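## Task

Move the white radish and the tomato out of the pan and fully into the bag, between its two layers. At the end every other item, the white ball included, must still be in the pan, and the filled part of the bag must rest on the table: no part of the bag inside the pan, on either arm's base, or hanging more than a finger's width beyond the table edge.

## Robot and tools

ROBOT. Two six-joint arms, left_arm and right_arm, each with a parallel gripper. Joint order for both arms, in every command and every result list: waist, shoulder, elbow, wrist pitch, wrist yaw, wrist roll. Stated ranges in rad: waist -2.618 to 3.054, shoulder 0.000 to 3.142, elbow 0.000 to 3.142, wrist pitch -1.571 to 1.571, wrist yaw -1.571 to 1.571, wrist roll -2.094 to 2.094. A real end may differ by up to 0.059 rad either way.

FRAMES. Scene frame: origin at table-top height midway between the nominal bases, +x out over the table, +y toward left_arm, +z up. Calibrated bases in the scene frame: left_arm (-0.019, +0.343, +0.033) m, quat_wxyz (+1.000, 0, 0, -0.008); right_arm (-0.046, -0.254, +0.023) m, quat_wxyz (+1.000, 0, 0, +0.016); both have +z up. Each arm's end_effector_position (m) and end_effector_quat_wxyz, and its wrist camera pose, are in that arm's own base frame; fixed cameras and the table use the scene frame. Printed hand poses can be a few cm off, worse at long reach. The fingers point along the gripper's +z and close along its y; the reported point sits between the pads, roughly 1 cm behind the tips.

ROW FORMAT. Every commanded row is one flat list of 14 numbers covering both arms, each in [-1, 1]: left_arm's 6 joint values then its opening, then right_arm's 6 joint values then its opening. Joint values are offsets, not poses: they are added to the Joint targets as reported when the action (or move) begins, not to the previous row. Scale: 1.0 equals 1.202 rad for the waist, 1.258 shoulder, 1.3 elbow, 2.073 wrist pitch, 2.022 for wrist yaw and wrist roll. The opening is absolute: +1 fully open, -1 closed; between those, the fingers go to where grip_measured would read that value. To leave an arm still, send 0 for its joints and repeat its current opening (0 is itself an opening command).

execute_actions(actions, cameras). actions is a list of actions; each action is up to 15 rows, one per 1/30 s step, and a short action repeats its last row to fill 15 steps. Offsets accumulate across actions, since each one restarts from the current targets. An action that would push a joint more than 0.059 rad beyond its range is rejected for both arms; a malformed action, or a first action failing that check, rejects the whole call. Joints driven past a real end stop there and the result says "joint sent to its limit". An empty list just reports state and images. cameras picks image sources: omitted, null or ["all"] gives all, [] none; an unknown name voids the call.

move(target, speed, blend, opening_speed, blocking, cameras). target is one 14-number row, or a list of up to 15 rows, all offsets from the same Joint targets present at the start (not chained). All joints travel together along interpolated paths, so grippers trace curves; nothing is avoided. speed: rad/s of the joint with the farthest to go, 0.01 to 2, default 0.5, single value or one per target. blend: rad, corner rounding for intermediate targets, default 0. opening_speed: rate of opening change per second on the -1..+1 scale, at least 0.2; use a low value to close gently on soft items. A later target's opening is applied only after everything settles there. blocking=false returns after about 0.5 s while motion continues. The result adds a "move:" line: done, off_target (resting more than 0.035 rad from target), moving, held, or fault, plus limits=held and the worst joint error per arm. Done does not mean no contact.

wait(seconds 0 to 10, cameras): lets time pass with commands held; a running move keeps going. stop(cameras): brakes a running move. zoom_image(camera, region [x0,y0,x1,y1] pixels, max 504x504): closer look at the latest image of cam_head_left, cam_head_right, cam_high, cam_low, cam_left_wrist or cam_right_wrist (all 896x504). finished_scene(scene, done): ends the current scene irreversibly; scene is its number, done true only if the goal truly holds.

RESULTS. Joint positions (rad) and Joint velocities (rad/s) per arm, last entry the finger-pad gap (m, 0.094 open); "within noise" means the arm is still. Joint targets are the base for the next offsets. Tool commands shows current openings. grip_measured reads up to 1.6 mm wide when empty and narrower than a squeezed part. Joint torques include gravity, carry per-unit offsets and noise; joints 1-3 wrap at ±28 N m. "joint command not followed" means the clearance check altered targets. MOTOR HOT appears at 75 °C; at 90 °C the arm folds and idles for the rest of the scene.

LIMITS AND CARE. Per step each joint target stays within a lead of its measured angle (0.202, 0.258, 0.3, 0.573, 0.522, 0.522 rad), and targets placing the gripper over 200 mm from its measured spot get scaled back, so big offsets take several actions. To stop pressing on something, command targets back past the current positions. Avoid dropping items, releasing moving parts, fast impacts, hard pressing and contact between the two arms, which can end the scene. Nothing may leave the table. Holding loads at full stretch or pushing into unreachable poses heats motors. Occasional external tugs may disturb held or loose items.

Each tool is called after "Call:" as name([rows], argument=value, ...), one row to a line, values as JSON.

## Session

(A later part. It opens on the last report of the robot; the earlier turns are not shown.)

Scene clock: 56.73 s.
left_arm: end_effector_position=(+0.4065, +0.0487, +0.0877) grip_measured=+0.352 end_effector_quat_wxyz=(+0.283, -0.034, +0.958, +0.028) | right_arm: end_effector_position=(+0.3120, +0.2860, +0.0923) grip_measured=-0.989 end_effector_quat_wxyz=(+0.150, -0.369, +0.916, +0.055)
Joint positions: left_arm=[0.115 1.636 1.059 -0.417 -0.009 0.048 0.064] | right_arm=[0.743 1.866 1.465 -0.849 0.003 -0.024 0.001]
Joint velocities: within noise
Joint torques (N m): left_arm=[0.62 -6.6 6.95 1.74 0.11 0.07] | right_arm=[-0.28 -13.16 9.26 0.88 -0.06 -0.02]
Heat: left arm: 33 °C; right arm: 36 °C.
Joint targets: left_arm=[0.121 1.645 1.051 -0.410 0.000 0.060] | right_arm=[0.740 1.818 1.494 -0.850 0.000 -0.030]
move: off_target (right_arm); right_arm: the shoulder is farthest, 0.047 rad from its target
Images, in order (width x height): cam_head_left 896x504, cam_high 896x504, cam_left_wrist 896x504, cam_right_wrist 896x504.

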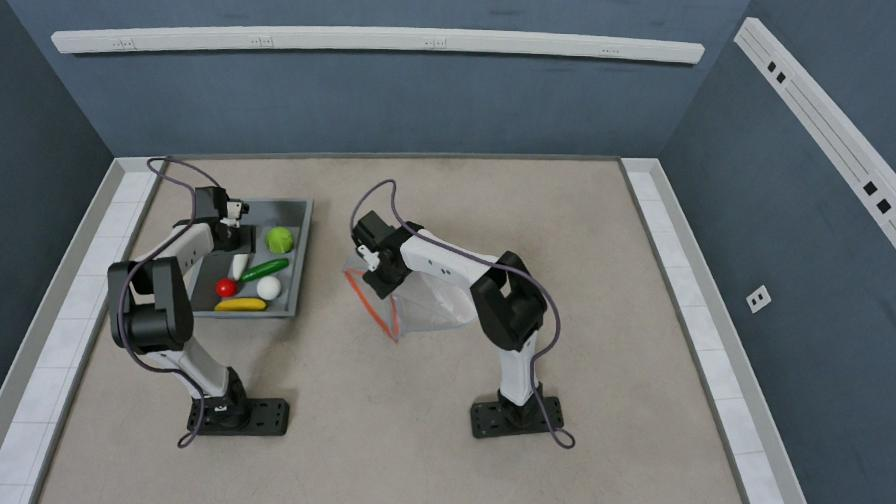

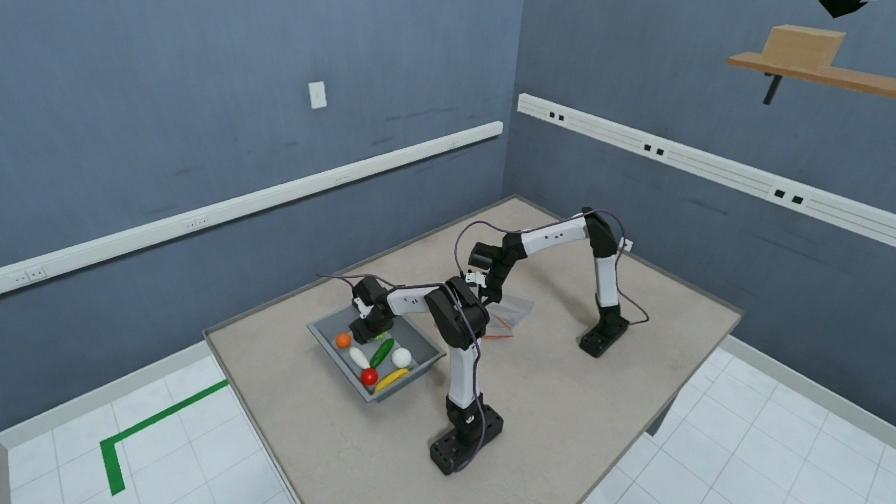

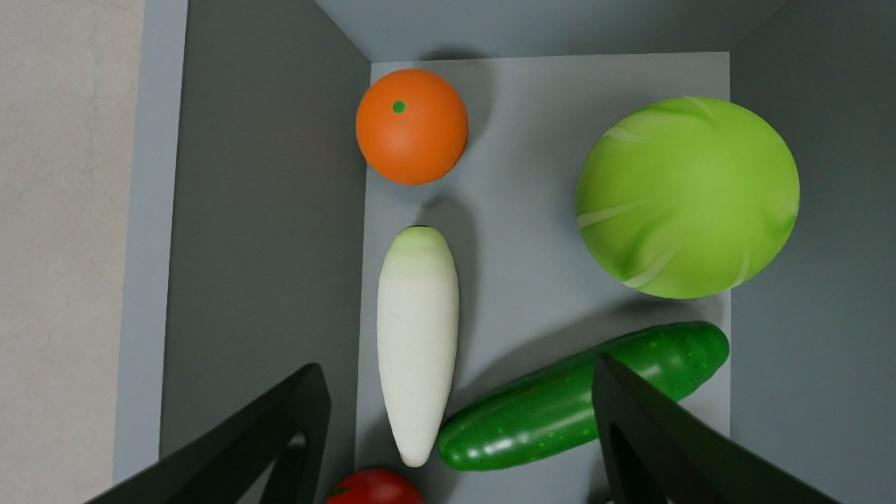

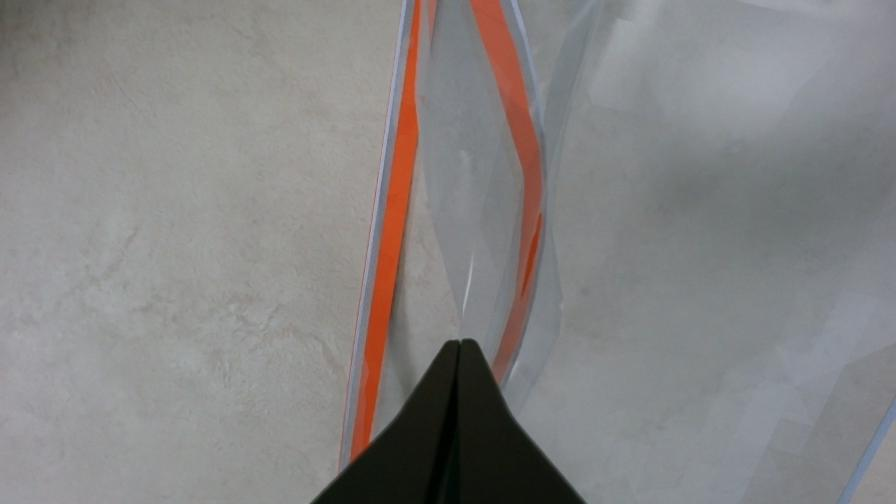

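Call:
move([
  [0.038, 0, 0, 0, 0, 0, 0.35, 0, 0, 0, 0, 0, 0, -1.0],
  [0.038, 0.1219, -0.108, 0.142, 0, 0, 0.35, 0, 0, 0, 0, 0, 0, -1.0],
], speed=0.3, blend=0.02, cameras=["cam_left_wrist"])

Scene clock: 59.60 s.
left_arm: end_effector_position=(+0.4103, +0.0698, +0.0190) grip_measured=+0.352 end_effector_quat_wxyz=(+0.286, -0.057, +0.956, +0.035) | right_arm: end_effector_position=(+0.3119, +0.2859, +0.0922) grip_measured=-0.989 end_effector_quat_wxyz=(+0.150, -0.369, +0.916, +0.055)
Joint positions: left_arm=[0.165 1.784 0.92 -0.123 -0.009 0.049 0.064] | right_arm=[0.743 1.866 1.465 -0.85 0.003 -0.024 0.001]
Joint velocities: within noise
Joint torques (N m): left_arm=[0.38 -6.8 5.93 1.71 0.09 0.06] | right_arm=[-0.32 -13.19 9.26 0.85 -0.06 -0.03]
Heat: left arm: 33 °C; right arm: 37 °C.
Joint targets: left_arm=[0.167 1.799 0.911 -0.115 0.000 0.060] | right_arm=[0.740 1.818 1.494 -0.850 0.000 -0.030]
move: off_target (right_arm); right_arm: the shoulder is farthest, 0.048 rad from its target
Images, in order (width x height): cam_left_wrist 896x504.

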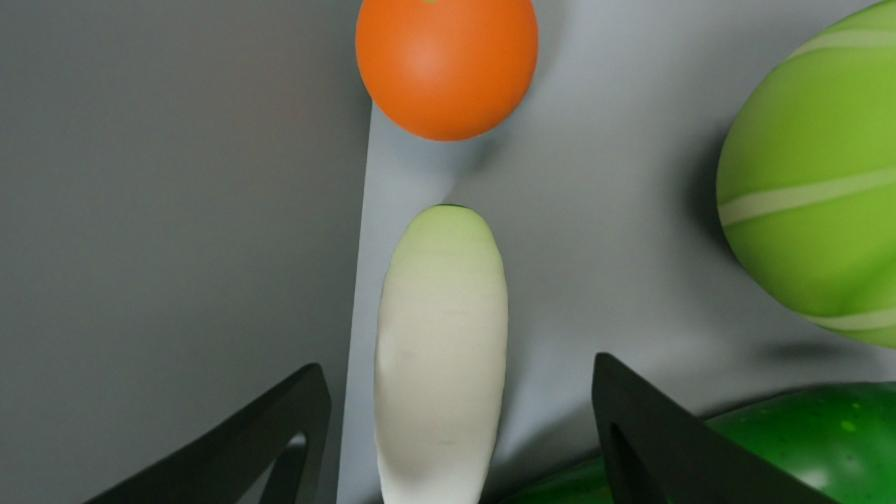

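Call:
move(target=[0, 0.0687, -0.0312, 0.0613, 0, 0, 0.1, 0, 0, 0, 0, 0, 0, -1.0], speed=0.12, cameras=["cam_left_wrist"])

Scene clock: 61.70 s.
left_arm: end_effector_position=(+0.4184, +0.0711, -0.0037) grip_measured=+0.102 end_effector_quat_wxyz=(+0.300, -0.057, +0.952, +0.036) | right_arm: end_effector_position=(+0.3119, +0.2859, +0.0922) grip_measured=-0.989 end_effector_quat_wxyz=(+0.150, -0.369, +0.916, +0.055)
Joint positions: left_arm=[0.165 1.861 0.886 0.019 -0.009 0.049 0.052] | right_arm=[0.743 1.866 1.465 -0.85 0.003 -0.024 0.001]
Joint velocities: within noise
Joint torques (N m): left_arm=[0.36 -6.42 4.98 1.64 0.08 0.05] | right_arm=[-0.29 -13.18 9.25 0.85 -0.06 -0.02]
Heat: left arm: 33 °C; right arm: 38 °C.
Joint targets: left_arm=[0.167 1.885 0.870 0.012 0.000 0.060] | right_arm=[0.740 1.818 1.494 -0.850 0.000 -0.030]
move: off_target (right_arm); right_arm: the shoulder is farthest, 0.048 rad from its target
Images, in order (width x height): cam_left_wrist 896x504.

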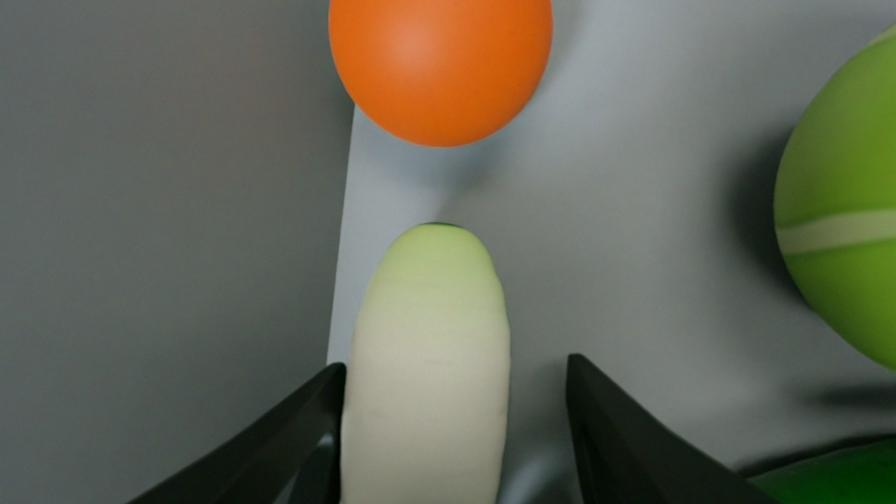

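Call:
move(target=[0.008, -0.006, -0.0115, -0.0174, 0, 0, 0.1, 0, 0, 0, 0, 0, 0, -1.0], speed=0.12, cameras=["cam_left_wrist"])

Scene clock: 63.60 s.
left_arm: end_effector_position=(+0.4160, +0.0729, -0.0056) grip_measured=+0.102 end_effector_quat_wxyz=(+0.298, -0.059, +0.952, +0.037) | right_arm: end_effector_position=(+0.3119, +0.2859, +0.0922) grip_measured=-0.989 end_effector_quat_wxyz=(+0.150, -0.369, +0.916, +0.055)
Joint positions: left_arm=[0.17 1.861 0.88 0.02 -0.009 0.049 0.052] | right_arm=[0.743 1.866 1.465 -0.85 0.003 -0.024 0.001]
Joint velocities: within noise
Joint torques (N m): left_arm=[0.72 -7.01 4.04 1.21 0.09 0.06] | right_arm=[-0.29 -13.19 9.28 0.85 -0.06 -0.02]
Heat: left arm: 32 °C; right arm: 39 °C.
Joint targets: left_arm=[0.176 1.877 0.855 -0.024 0.000 0.060] | right_arm=[0.740 1.818 1.494 -0.850 0.000 -0.030]
move: off_target (left_arm, right_arm); left_arm: the wrist pitch is farthest, 0.044 rad from its target; right_arm: the shoulder is farthest, 0.048 rad from its target
Images, in order (width x height): cam_left_wrist 896x504.

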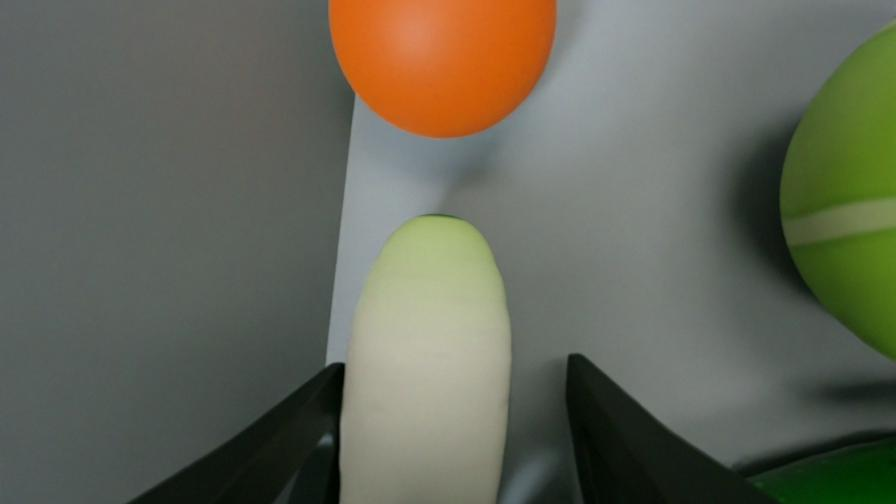

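Call:
move([
  [-0.003, 0.006, 0.0115, 0.0174, 0, 0, -0.08, 0, 0, 0, 0, 0, 0, -1.0],
  [-0.003, 0.018, 0.005, 0.032, 0, 0, -0.08, 0, 0, 0, 0, 0, 0, -1.0],
], speed=0.12, opening_speed=0.5, cameras=["cam_left_wrist"])

Scene clock: 65.60 s.
left_arm: end_effector_position=(+0.4219, +0.0737, -0.0055) grip_measured=-0.078 end_effector_quat_wxyz=(+0.309, -0.059, +0.948, +0.037) | right_arm: end_effector_position=(+0.3119, +0.2859, +0.0922) grip_measured=-0.989 end_effector_quat_wxyz=(+0.150, -0.369, +0.916, +0.055)
Joint positions: left_arm=[0.17 1.874 0.88 0.057 -0.007 0.049 0.043] | right_arm=[0.743 1.866 1.465 -0.85 0.003 -0.024 0.001]
Joint velocities: within noise
Joint torques (N m): left_arm=[0.42 -6.31 4.67 1.58 0.08 0.06] | right_arm=[-0.29 -13.16 9.29 0.85 -0.05 -0.03]
Heat: left arm: 32 °C; right arm: 40 °C.
Joint targets: left_arm=[0.173 1.900 0.862 0.042 0.000 0.060] | right_arm=[0.740 1.818 1.494 -0.850 0.000 -0.030]
move: off_target (right_arm); right_arm: the shoulder is farthest, 0.048 rad from its target
Images, in order (width x height): cam_left_wrist 896x504.

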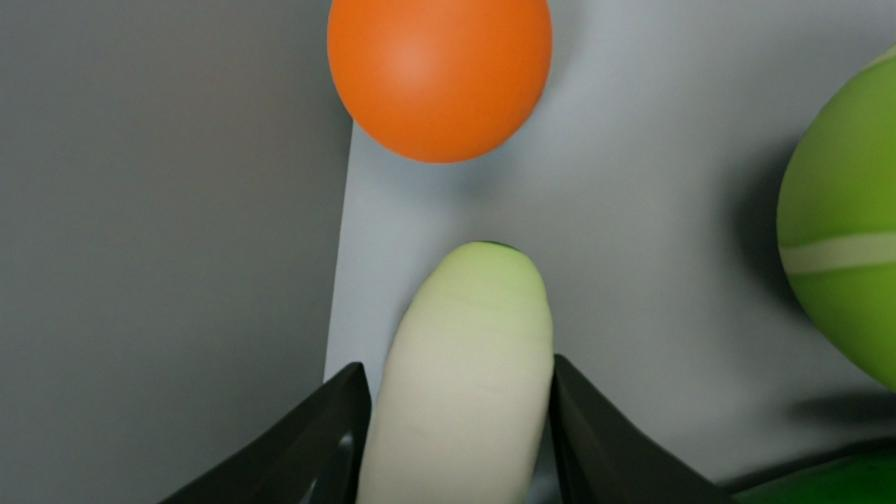

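Call:
move(target=[0,0,0,0,0,0,-0.5,0,0,0,0,0,0,-1.0], opening_speed=0.4, cameras=["cam_left_wrist"])

Scene clock: 68.13 s.
left_arm: end_effector_position=(+0.4220, +0.0737, -0.0058) grip_measured=-0.333 end_effector_quat_wxyz=(+0.310, -0.059, +0.948, +0.038) | right_arm: end_effector_position=(+0.3119, +0.2859, +0.0922) grip_measured=-0.989 end_effector_quat_wxyz=(+0.150, -0.369, +0.916, +0.055)
Joint positions: left_arm=[0.17 1.875 0.879 0.06 -0.007 0.049 0.031] | right_arm=[0.743 1.866 1.465 -0.85 0.003 -0.024 0.001]
Joint velocities: within noise
Joint torques (N m): left_arm=[0.46 -6.38 4.74 1.55 0.09 0.06] | right_arm=[-0.27 -13.19 9.26 0.85 -0.06 -0.02]
Heat: left arm: 32 °C; right arm: 41 °C.
Joint targets: left_arm=[0.173 1.900 0.862 0.042 0.000 0.060] | right_arm=[0.740 1.818 1.494 -0.850 0.000 -0.030]
move: off_target (right_arm); right_arm: the shoulder is farthest, 0.048 rad from its target
Images, in order (width x height): cam_left_wrist 896x504.

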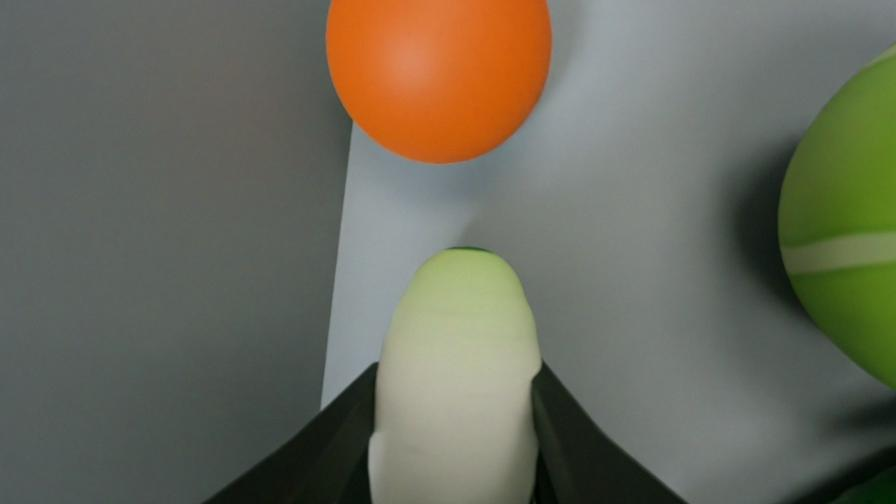

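Call:
move([
  [0,-0.198,0.112,-0.158,0,0,-0.5,0,0,0,0,0,0,-1.0],
  [0,-0.514,0.062,-0.257,0,0,-0.5,0,0,0,0,0,0,-1.0],
], blend=[0.05,0], speed=0.4, cameras=["cam_left_wrist","cam_high"])

Scene clock: 71.10 s.
left_arm: end_effector_position=(+0.3608, +0.0632, +0.1749) grip_measured=-0.336 end_effector_quat_wxyz=(+0.381, -0.057, +0.922, +0.045) | right_arm: end_effector_position=(+0.3119, +0.2859, +0.0922) grip_measured=-0.989 end_effector_quat_wxyz=(+0.150, -0.369, +0.916, +0.055)
Joint positions: left_arm=[0.17 1.264 0.957 -0.476 -0.007 0.049 0.031] | right_arm=[0.743 1.866 1.465 -0.85 0.003 -0.024 0.001]
Joint velocities: within noise
Joint torques (N m): left_arm=[0.46 -5.35 6.94 1.86 0.07 0.05] | right_arm=[-0.28 -13.19 9.28 0.85 -0.06 -0.02]
Heat: left arm: 32 °C; right arm: 42 °C.
Joint targets: left_arm=[0.173 1.254 0.942 -0.491 0.000 0.060] | right_arm=[0.740 1.818 1.494 -0.850 0.000 -0.030]
move: off_target (right_arm); right_arm: the shoulder is farthest, 0.048 rad from its target
Images, in order (width x height): cam_high 896x504, cam_left_wrist 896x504.

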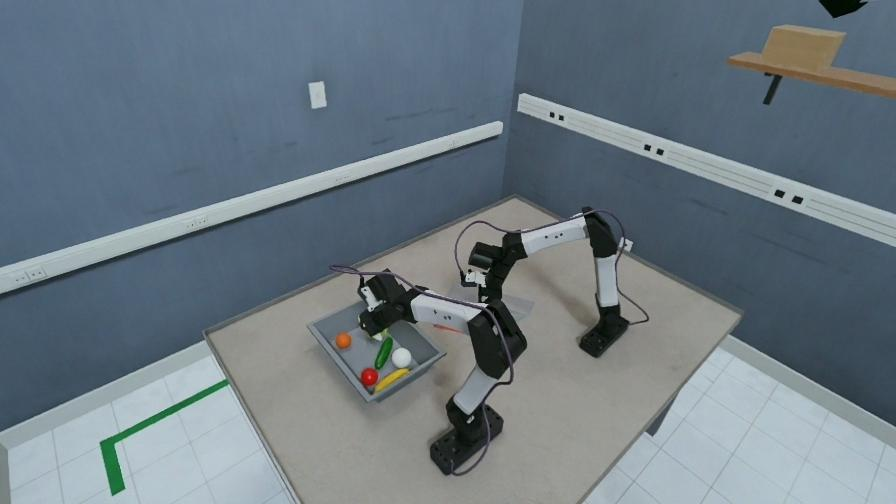

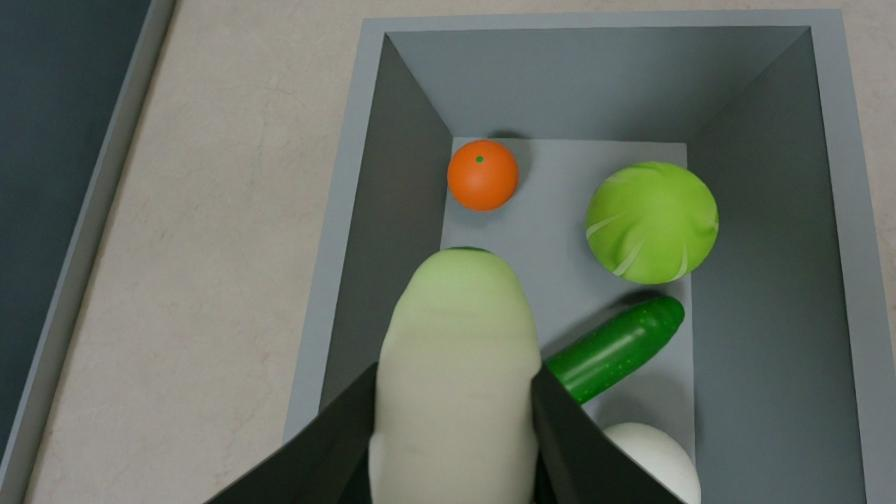

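Call:
execute_actions(actions=[], cameras=["cam_head_left","cam_low","cam_high"])

Call:
zoom_image(camera="cam_high", region=[400, 230, 580, 350])

Scene clock: 72.10 s.
left_arm: end_effector_position=(+0.3607, +0.0632, +0.1747) grip_measured=-0.336 end_effector_quat_wxyz=(+0.381, -0.057, +0.922, +0.045) | right_arm: end_effector_position=(+0.3119, +0.2859, +0.0922) grip_measured=-0.989 end_effector_quat_wxyz=(+0.150, -0.369, +0.916, +0.055)
Joint positions: left_arm=[0.17 1.264 0.957 -0.477 -0.007 0.049 0.031] | right_arm=[0.743 1.866 1.465 -0.85 0.003 -0.024 0.001]
Joint velocities: within noise
Joint torques (N m): left_arm=[0.43 -5.39 6.94 1.83 0.09 0.05] | right_arm=[-0.28 -13.19 9.26 0.85 -0.06 -0.03]
Heat: left arm: 32 °C; right arm: 43 °C.
Joint targets: left_arm=[0.173 1.254 0.942 -0.491 0.000 0.060] | right_arm=[0.740 1.818 1.494 -0.850 0.000 -0.030]
Tool commands: left_gripper/opening=-0.5 right_gripper/opening=-1.0
Images, in order (width x height): cam_head_left 896x504, cam_high 896x504, cam_low 896x504.

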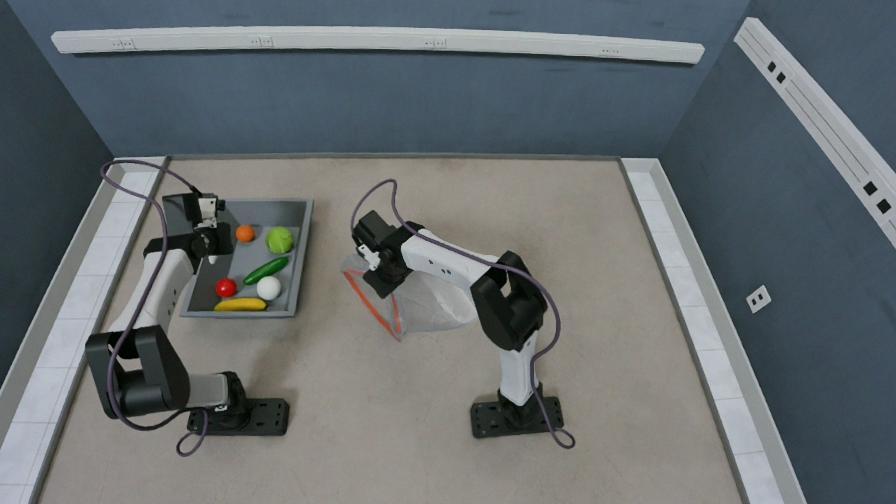

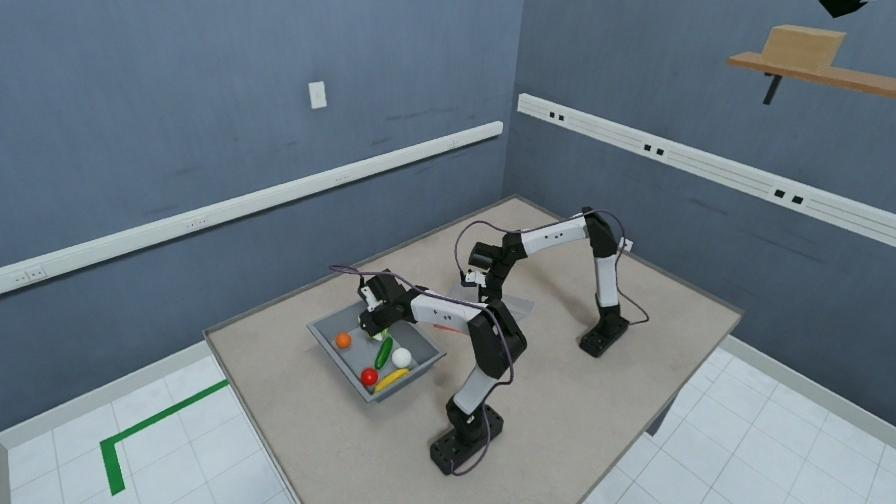

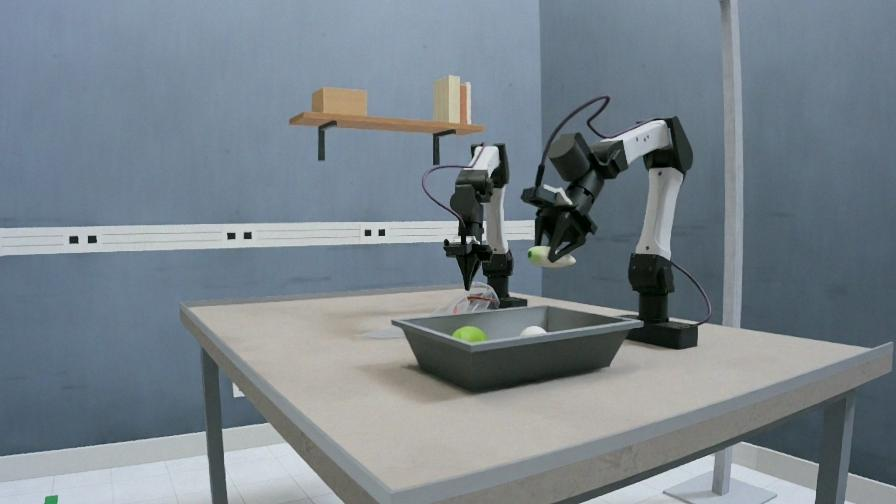

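Scaled by 2.800 from the camera's 896x504 image, which has a finer 1280x720 frame.

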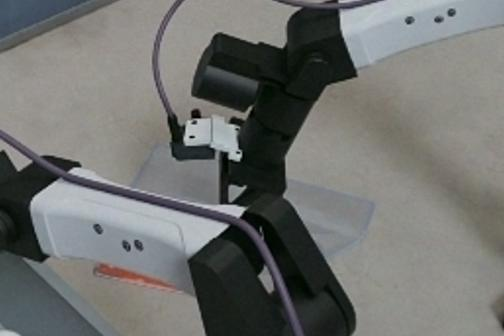

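Call:
zoom_image(camera="cam_head_left", region=[310, 220, 510, 350])

Call:
zoom_image(camera="cam_low", region=[350, 220, 550, 350])

Scaled by 2.520 from the camera's 896x504 image, which has a finer 1280x720 frame.

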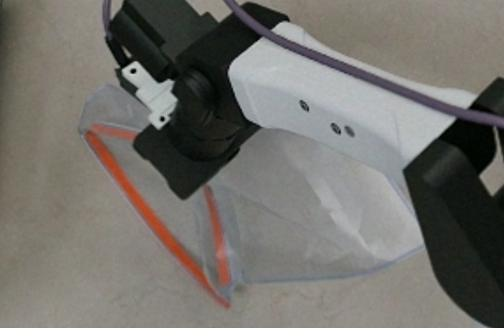

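Scaled by 2.520 from the camera's 896x504 image, which has a finer 1280x720 frame.

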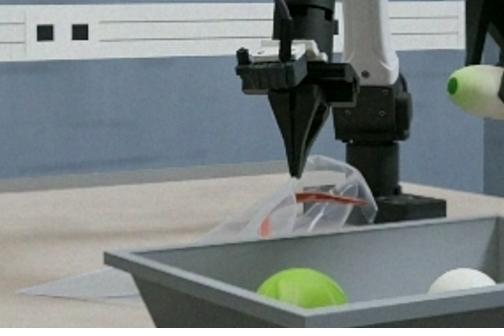

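Call:
move(target=[-0.934,-0.687,-0.474,0.027,0,-0.03,-0.5,0,0,0,0,0,0,-1.0], speed=0.6, cameras=["cam_left_wrist","cam_head_left"])

Call:
zoom_image(camera="cam_head_left", region=[250, 220, 510, 380])

Scene clock: 76.07 s.
left_arm: end_effector_position=(+0.1419, -0.1939, +0.1428) grip_measured=-0.338 end_effector_quat_wxyz=(+0.457, +0.394, +0.765, -0.226) | right_arm: end_effector_position=(+0.3119, +0.2859, +0.0922) grip_measured=-0.989 end_effector_quat_wxyz=(+0.150, -0.369, +0.916, +0.055)
Joint positions: left_arm=[-0.944 0.397 0.338 -0.442 -0.007 0.012 0.031] | right_arm=[0.743 1.866 1.465 -0.85 0.003 -0.024 0.001]
Joint velocities: within noise
Joint torques (N m): left_arm=[-0.28 0.36 7.36 2.42 0.07 -0.16] | right_arm=[-0.29 -13.16 9.26 0.85 -0.06 -0.02]
Heat: left arm: 32 °C; right arm: 44 °C.
Joint targets: left_arm=[-0.950 0.389 0.326 -0.435 0.000 0.000] | right_arm=[0.740 1.818 1.494 -0.850 0.000 -0.030]
move: off_target (right_arm); right_arm: the shoulder is farthest, 0.048 rad from its target
Images, in order (width x height): cam_head_left 896x504, cam_left_wrist 896x504.

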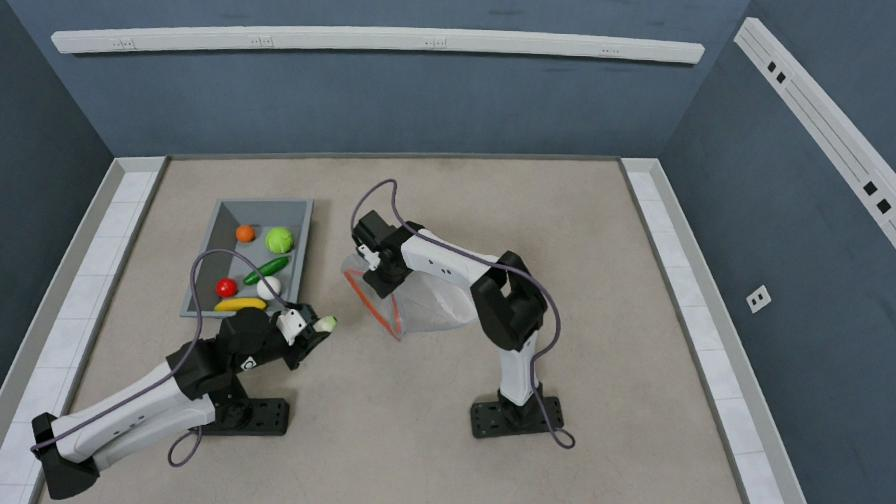

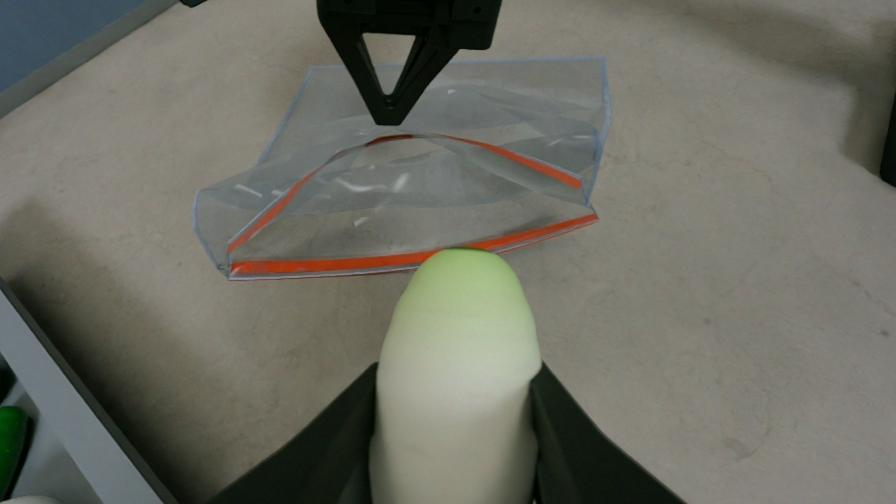

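Scaled by 1.938 from the camera's 896x504 image, which has a finer 1280x720 frame.

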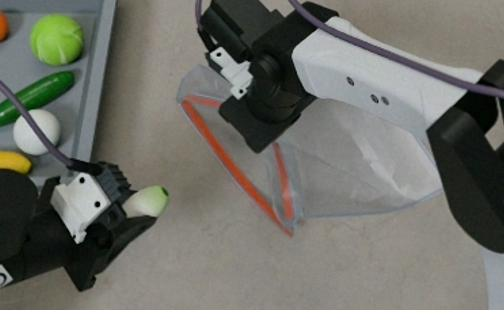

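Call:
move(target=[-0.029,0.576,-0.037,0.275,0,0,-0.5,0,0,0,0,0,0,-1.0], speed=0.5, cameras=["cam_left_wrist","cam_low"])

Call:
zoom_image(camera="cam_low", region=[400, 180, 600, 340])

Scene clock: 80.27 s.
left_arm: end_effector_position=(+0.1699, -0.2502, +0.0548) grip_measured=-0.338 end_effector_quat_wxyz=(+0.378, +0.428, +0.797, -0.195) | right_arm: end_effector_position=(+0.3119, +0.2859, +0.0922) grip_measured=-0.989 end_effector_quat_wxyz=(+0.150, -0.369, +0.916, +0.055)
Joint positions: left_arm=[-0.978 1.107 0.288 0.127 -0.007 0.012 0.031] | right_arm=[0.743 1.866 1.465 -0.85 0.003 -0.024 0.001]
Joint velocities: within noise
Joint torques (N m): left_arm=[-0.32 -1.91 6.45 2.2 0.07 -0.15] | right_arm=[-0.29 -13.19 9.26 0.85 -0.06 -0.02]
Heat: left arm: 32 °C; right arm: 45 °C.
Joint targets: left_arm=[-0.985 1.114 0.278 0.135 0.000 0.000] | right_arm=[0.740 1.818 1.494 -0.850 0.000 -0.030]
move: off_target (right_arm); right_arm: the shoulder is farthest, 0.048 rad from its target
Images, in order (width x height): cam_low 896x504, cam_left_wrist 896x504.

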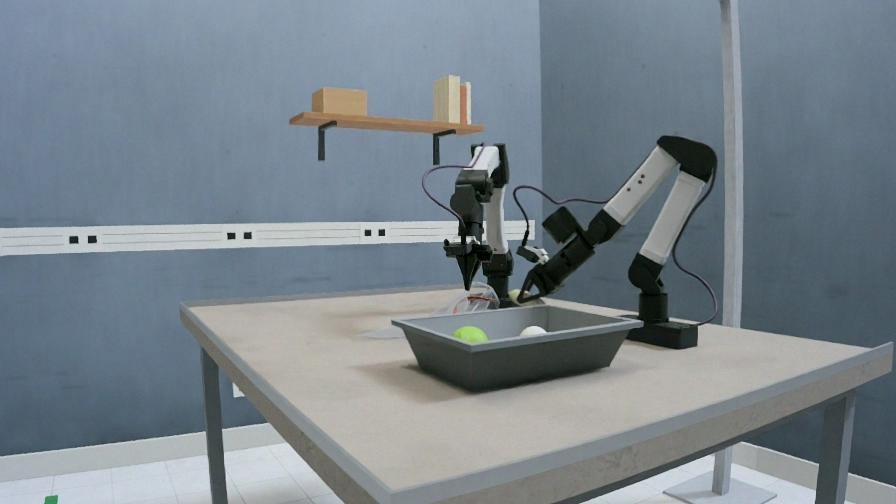

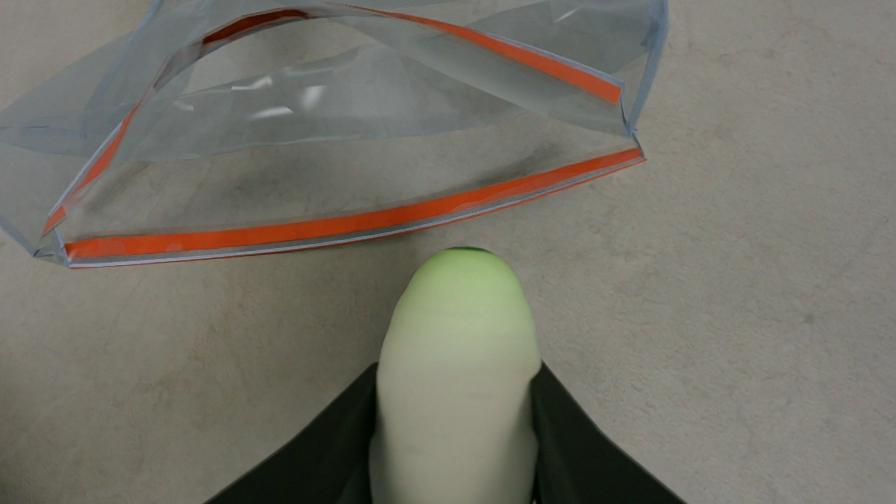

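Scaled by 2.520 from the camera's 896x504 image, which has a finer 1280x720 frame.

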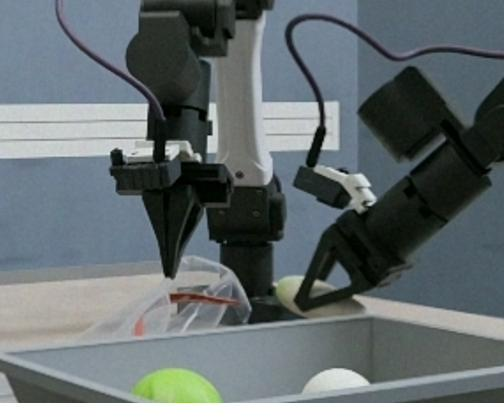

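Call:
move([
  [0,0.374,-0.018,0.234,0,0,-0.5,0,0,0,0,0,0,-1.0],
  [0,0.551,0.195,0.208,0,0,-0.5,0,0,0,0,0,0,-1.0],
], speed=0.3, blend=[0.03,0], cameras=["cam_left_wrist","cam_low","cam_head_left"])

Call:
zoom_image(camera="cam_low", region=[400, 180, 600, 340])

Call:
zoom_image(camera="cam_head_left", region=[250, 220, 510, 380])

Scene clock: 83.97 s.
left_arm: end_effector_position=(+0.2221, -0.3276, -0.0028) grip_measured=-0.338 end_effector_quat_wxyz=(+0.378, +0.429, +0.797, -0.195) | right_arm: end_effector_position=(+0.3119, +0.2859, +0.0922) grip_measured=-0.989 end_effector_quat_wxyz=(+0.150, -0.369, +0.916, +0.055)
Joint positions: left_arm=[-0.978 1.791 0.516 0.583 -0.007 0.012 0.031] | right_arm=[0.743 1.866 1.465 -0.85 0.003 -0.024 0.001]
Joint velocities: within noise
Joint torques (N m): left_arm=[-0.31 -5.44 6.78 1.93 0.07 -0.15] | right_arm=[-0.27 -13.19 9.28 0.85 -0.06 -0.02]
Heat: left arm: 32 °C; right arm: 47 °C.
Joint targets: left_arm=[-0.985 1.807 0.532 0.566 0.000 0.000] | right_arm=[0.740 1.818 1.494 -0.850 0.000 -0.030]
move: off_target (right_arm); right_arm: the shoulder is farthest, 0.048 rad from its target
Images, in order (width x height): cam_head_left 896x504, cam_low 896x504, cam_left_wrist 896x504.

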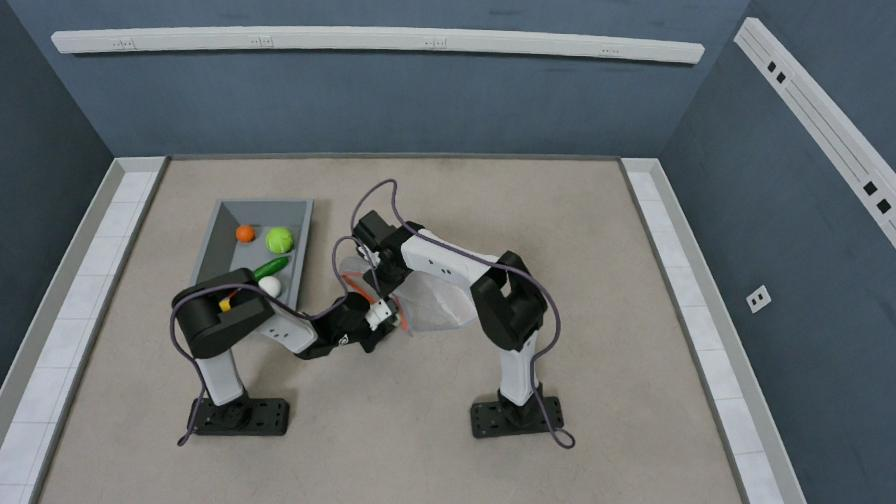

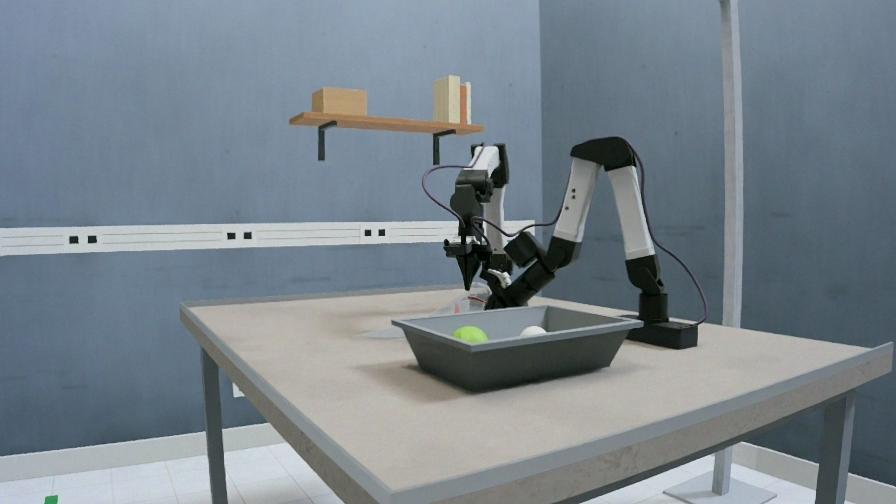

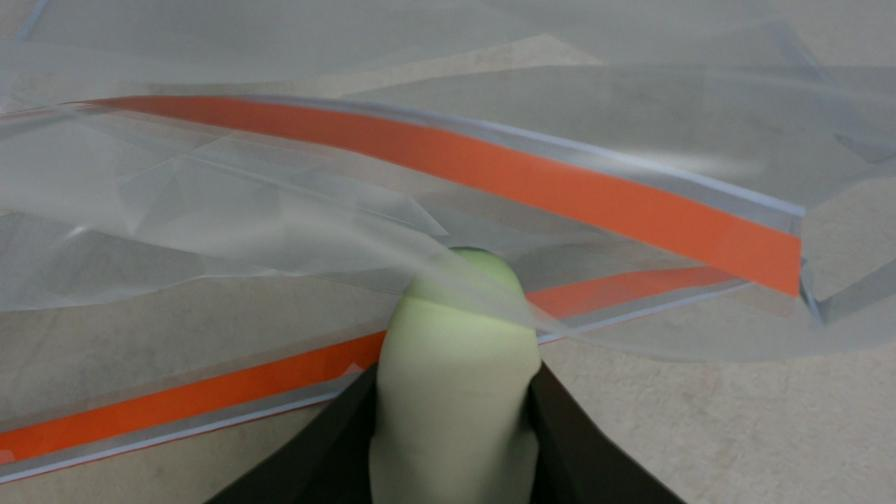

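Scaled by 2.520 from the camera's 896x504 image, which has a finer 1280x720 frame.

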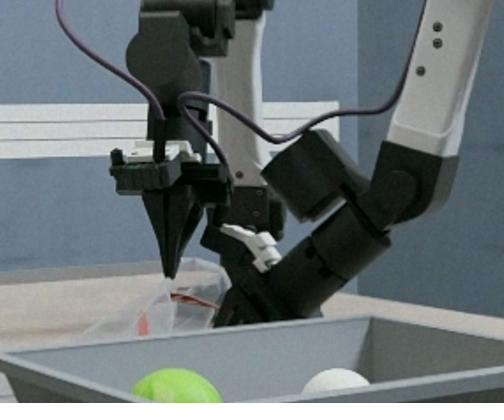

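Scaled by 1.938 from the camera's 896x504 image, which has a finer 1280x720 frame.

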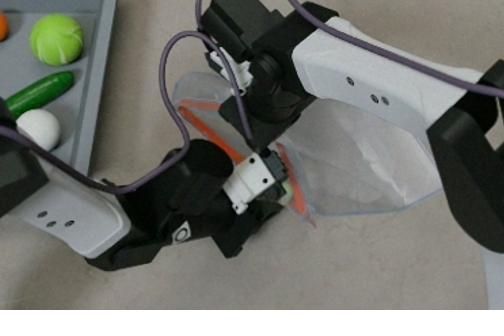

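Call:
move(target=[0,0.0867,0.1288,-0.028,0,0,-0.5,0,0,0,0,0,0,-1.0], speed=0.2, cameras=["cam_left_wrist","cam_low","cam_head_left"])

Call:
zoom_image(camera="cam_head_left", region=[310, 240, 510, 380])

Scene clock: 85.33 s.
left_arm: end_effector_position=(+0.2301, -0.3396, -0.0018) grip_measured=-0.338 end_effector_quat_wxyz=(+0.380, +0.428, +0.796, -0.196) | right_arm: end_effector_position=(+0.3119, +0.2859, +0.0922) grip_measured=-0.989 end_effector_quat_wxyz=(+0.150, -0.369, +0.916, +0.055)
Joint positions: left_arm=[-0.978 1.829 0.573 0.567 -0.007 0.012 0.031] | right_arm=[0.743 1.866 1.465 -0.85 0.003 -0.024 0.001]
Joint velocities: within noise
Joint torques (N m): left_arm=[0.21 -7.16 5.19 2.09 0.01 -0.04] | right_arm=[-0.29 -13.19 9.28 0.85 -0.06 -0.02]
Heat: left arm: 32 °C; right arm: 47 °C.
Joint targets: left_arm=[-0.978 1.828 0.571 0.567 -0.007 0.012] | right_arm=[0.740 1.818 1.494 -0.850 0.000 -0.030]
move: held (left_arm; a check stopped the path), off_target (right_arm); limits=held; left_arm: the elbow is farthest, 0.126 rad from its target; right_arm: the shoulder is farthest, 0.048 rad from its target
joint command not followed: on one or more control steps a check withheld the commanded joint targets of the left arm, and it was not sent them on those steps.
cause: the commanded joint targets, or the way to them, would bring a part of the robot too close to another arm (this arm's wrist (the part past the wrist pitch) and the right arm's gripper housing).
Images, in order (width x height): cam_head_left 896x504, cam_low 896x504, cam_left_wrist 896x504.

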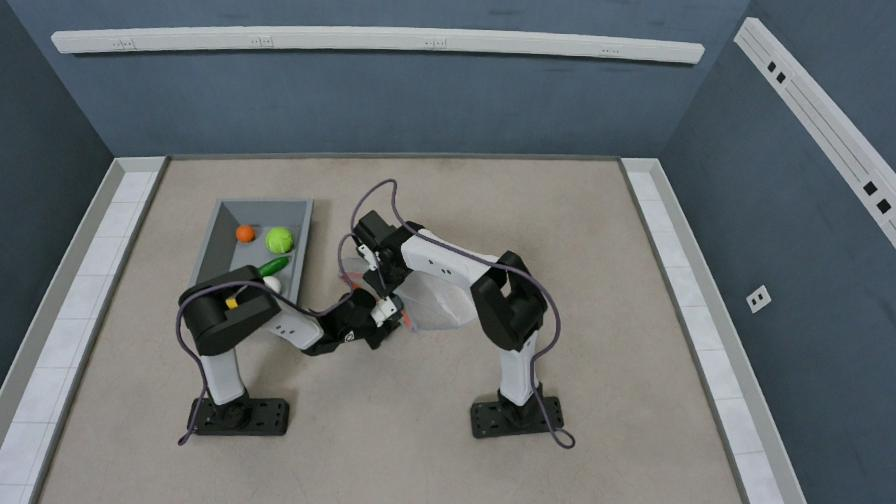

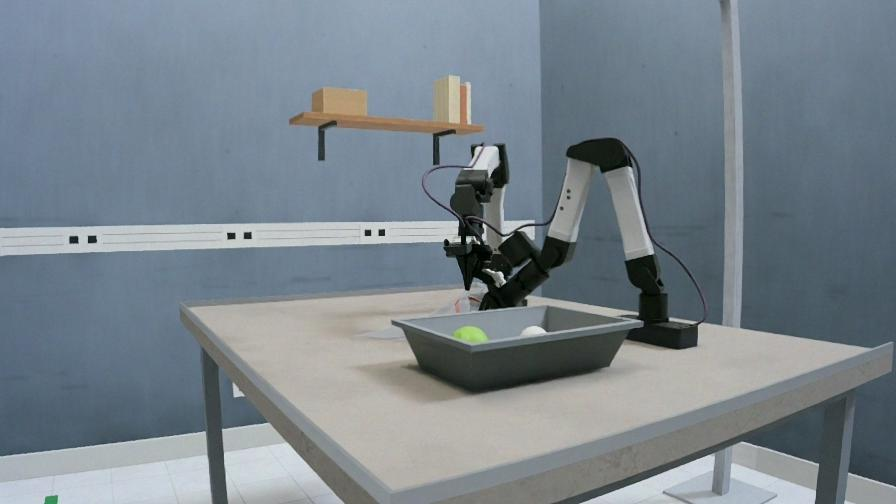

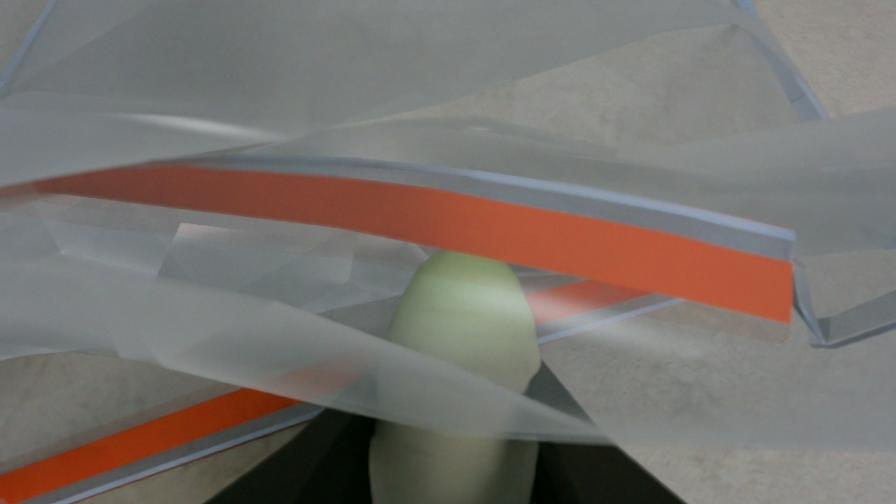

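Scaled by 2.520 from the camera's 896x504 image, which has a finer 1280x720 frame.

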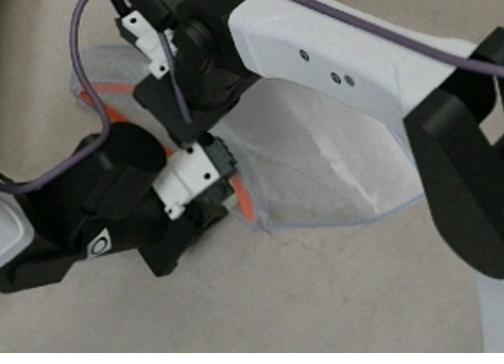

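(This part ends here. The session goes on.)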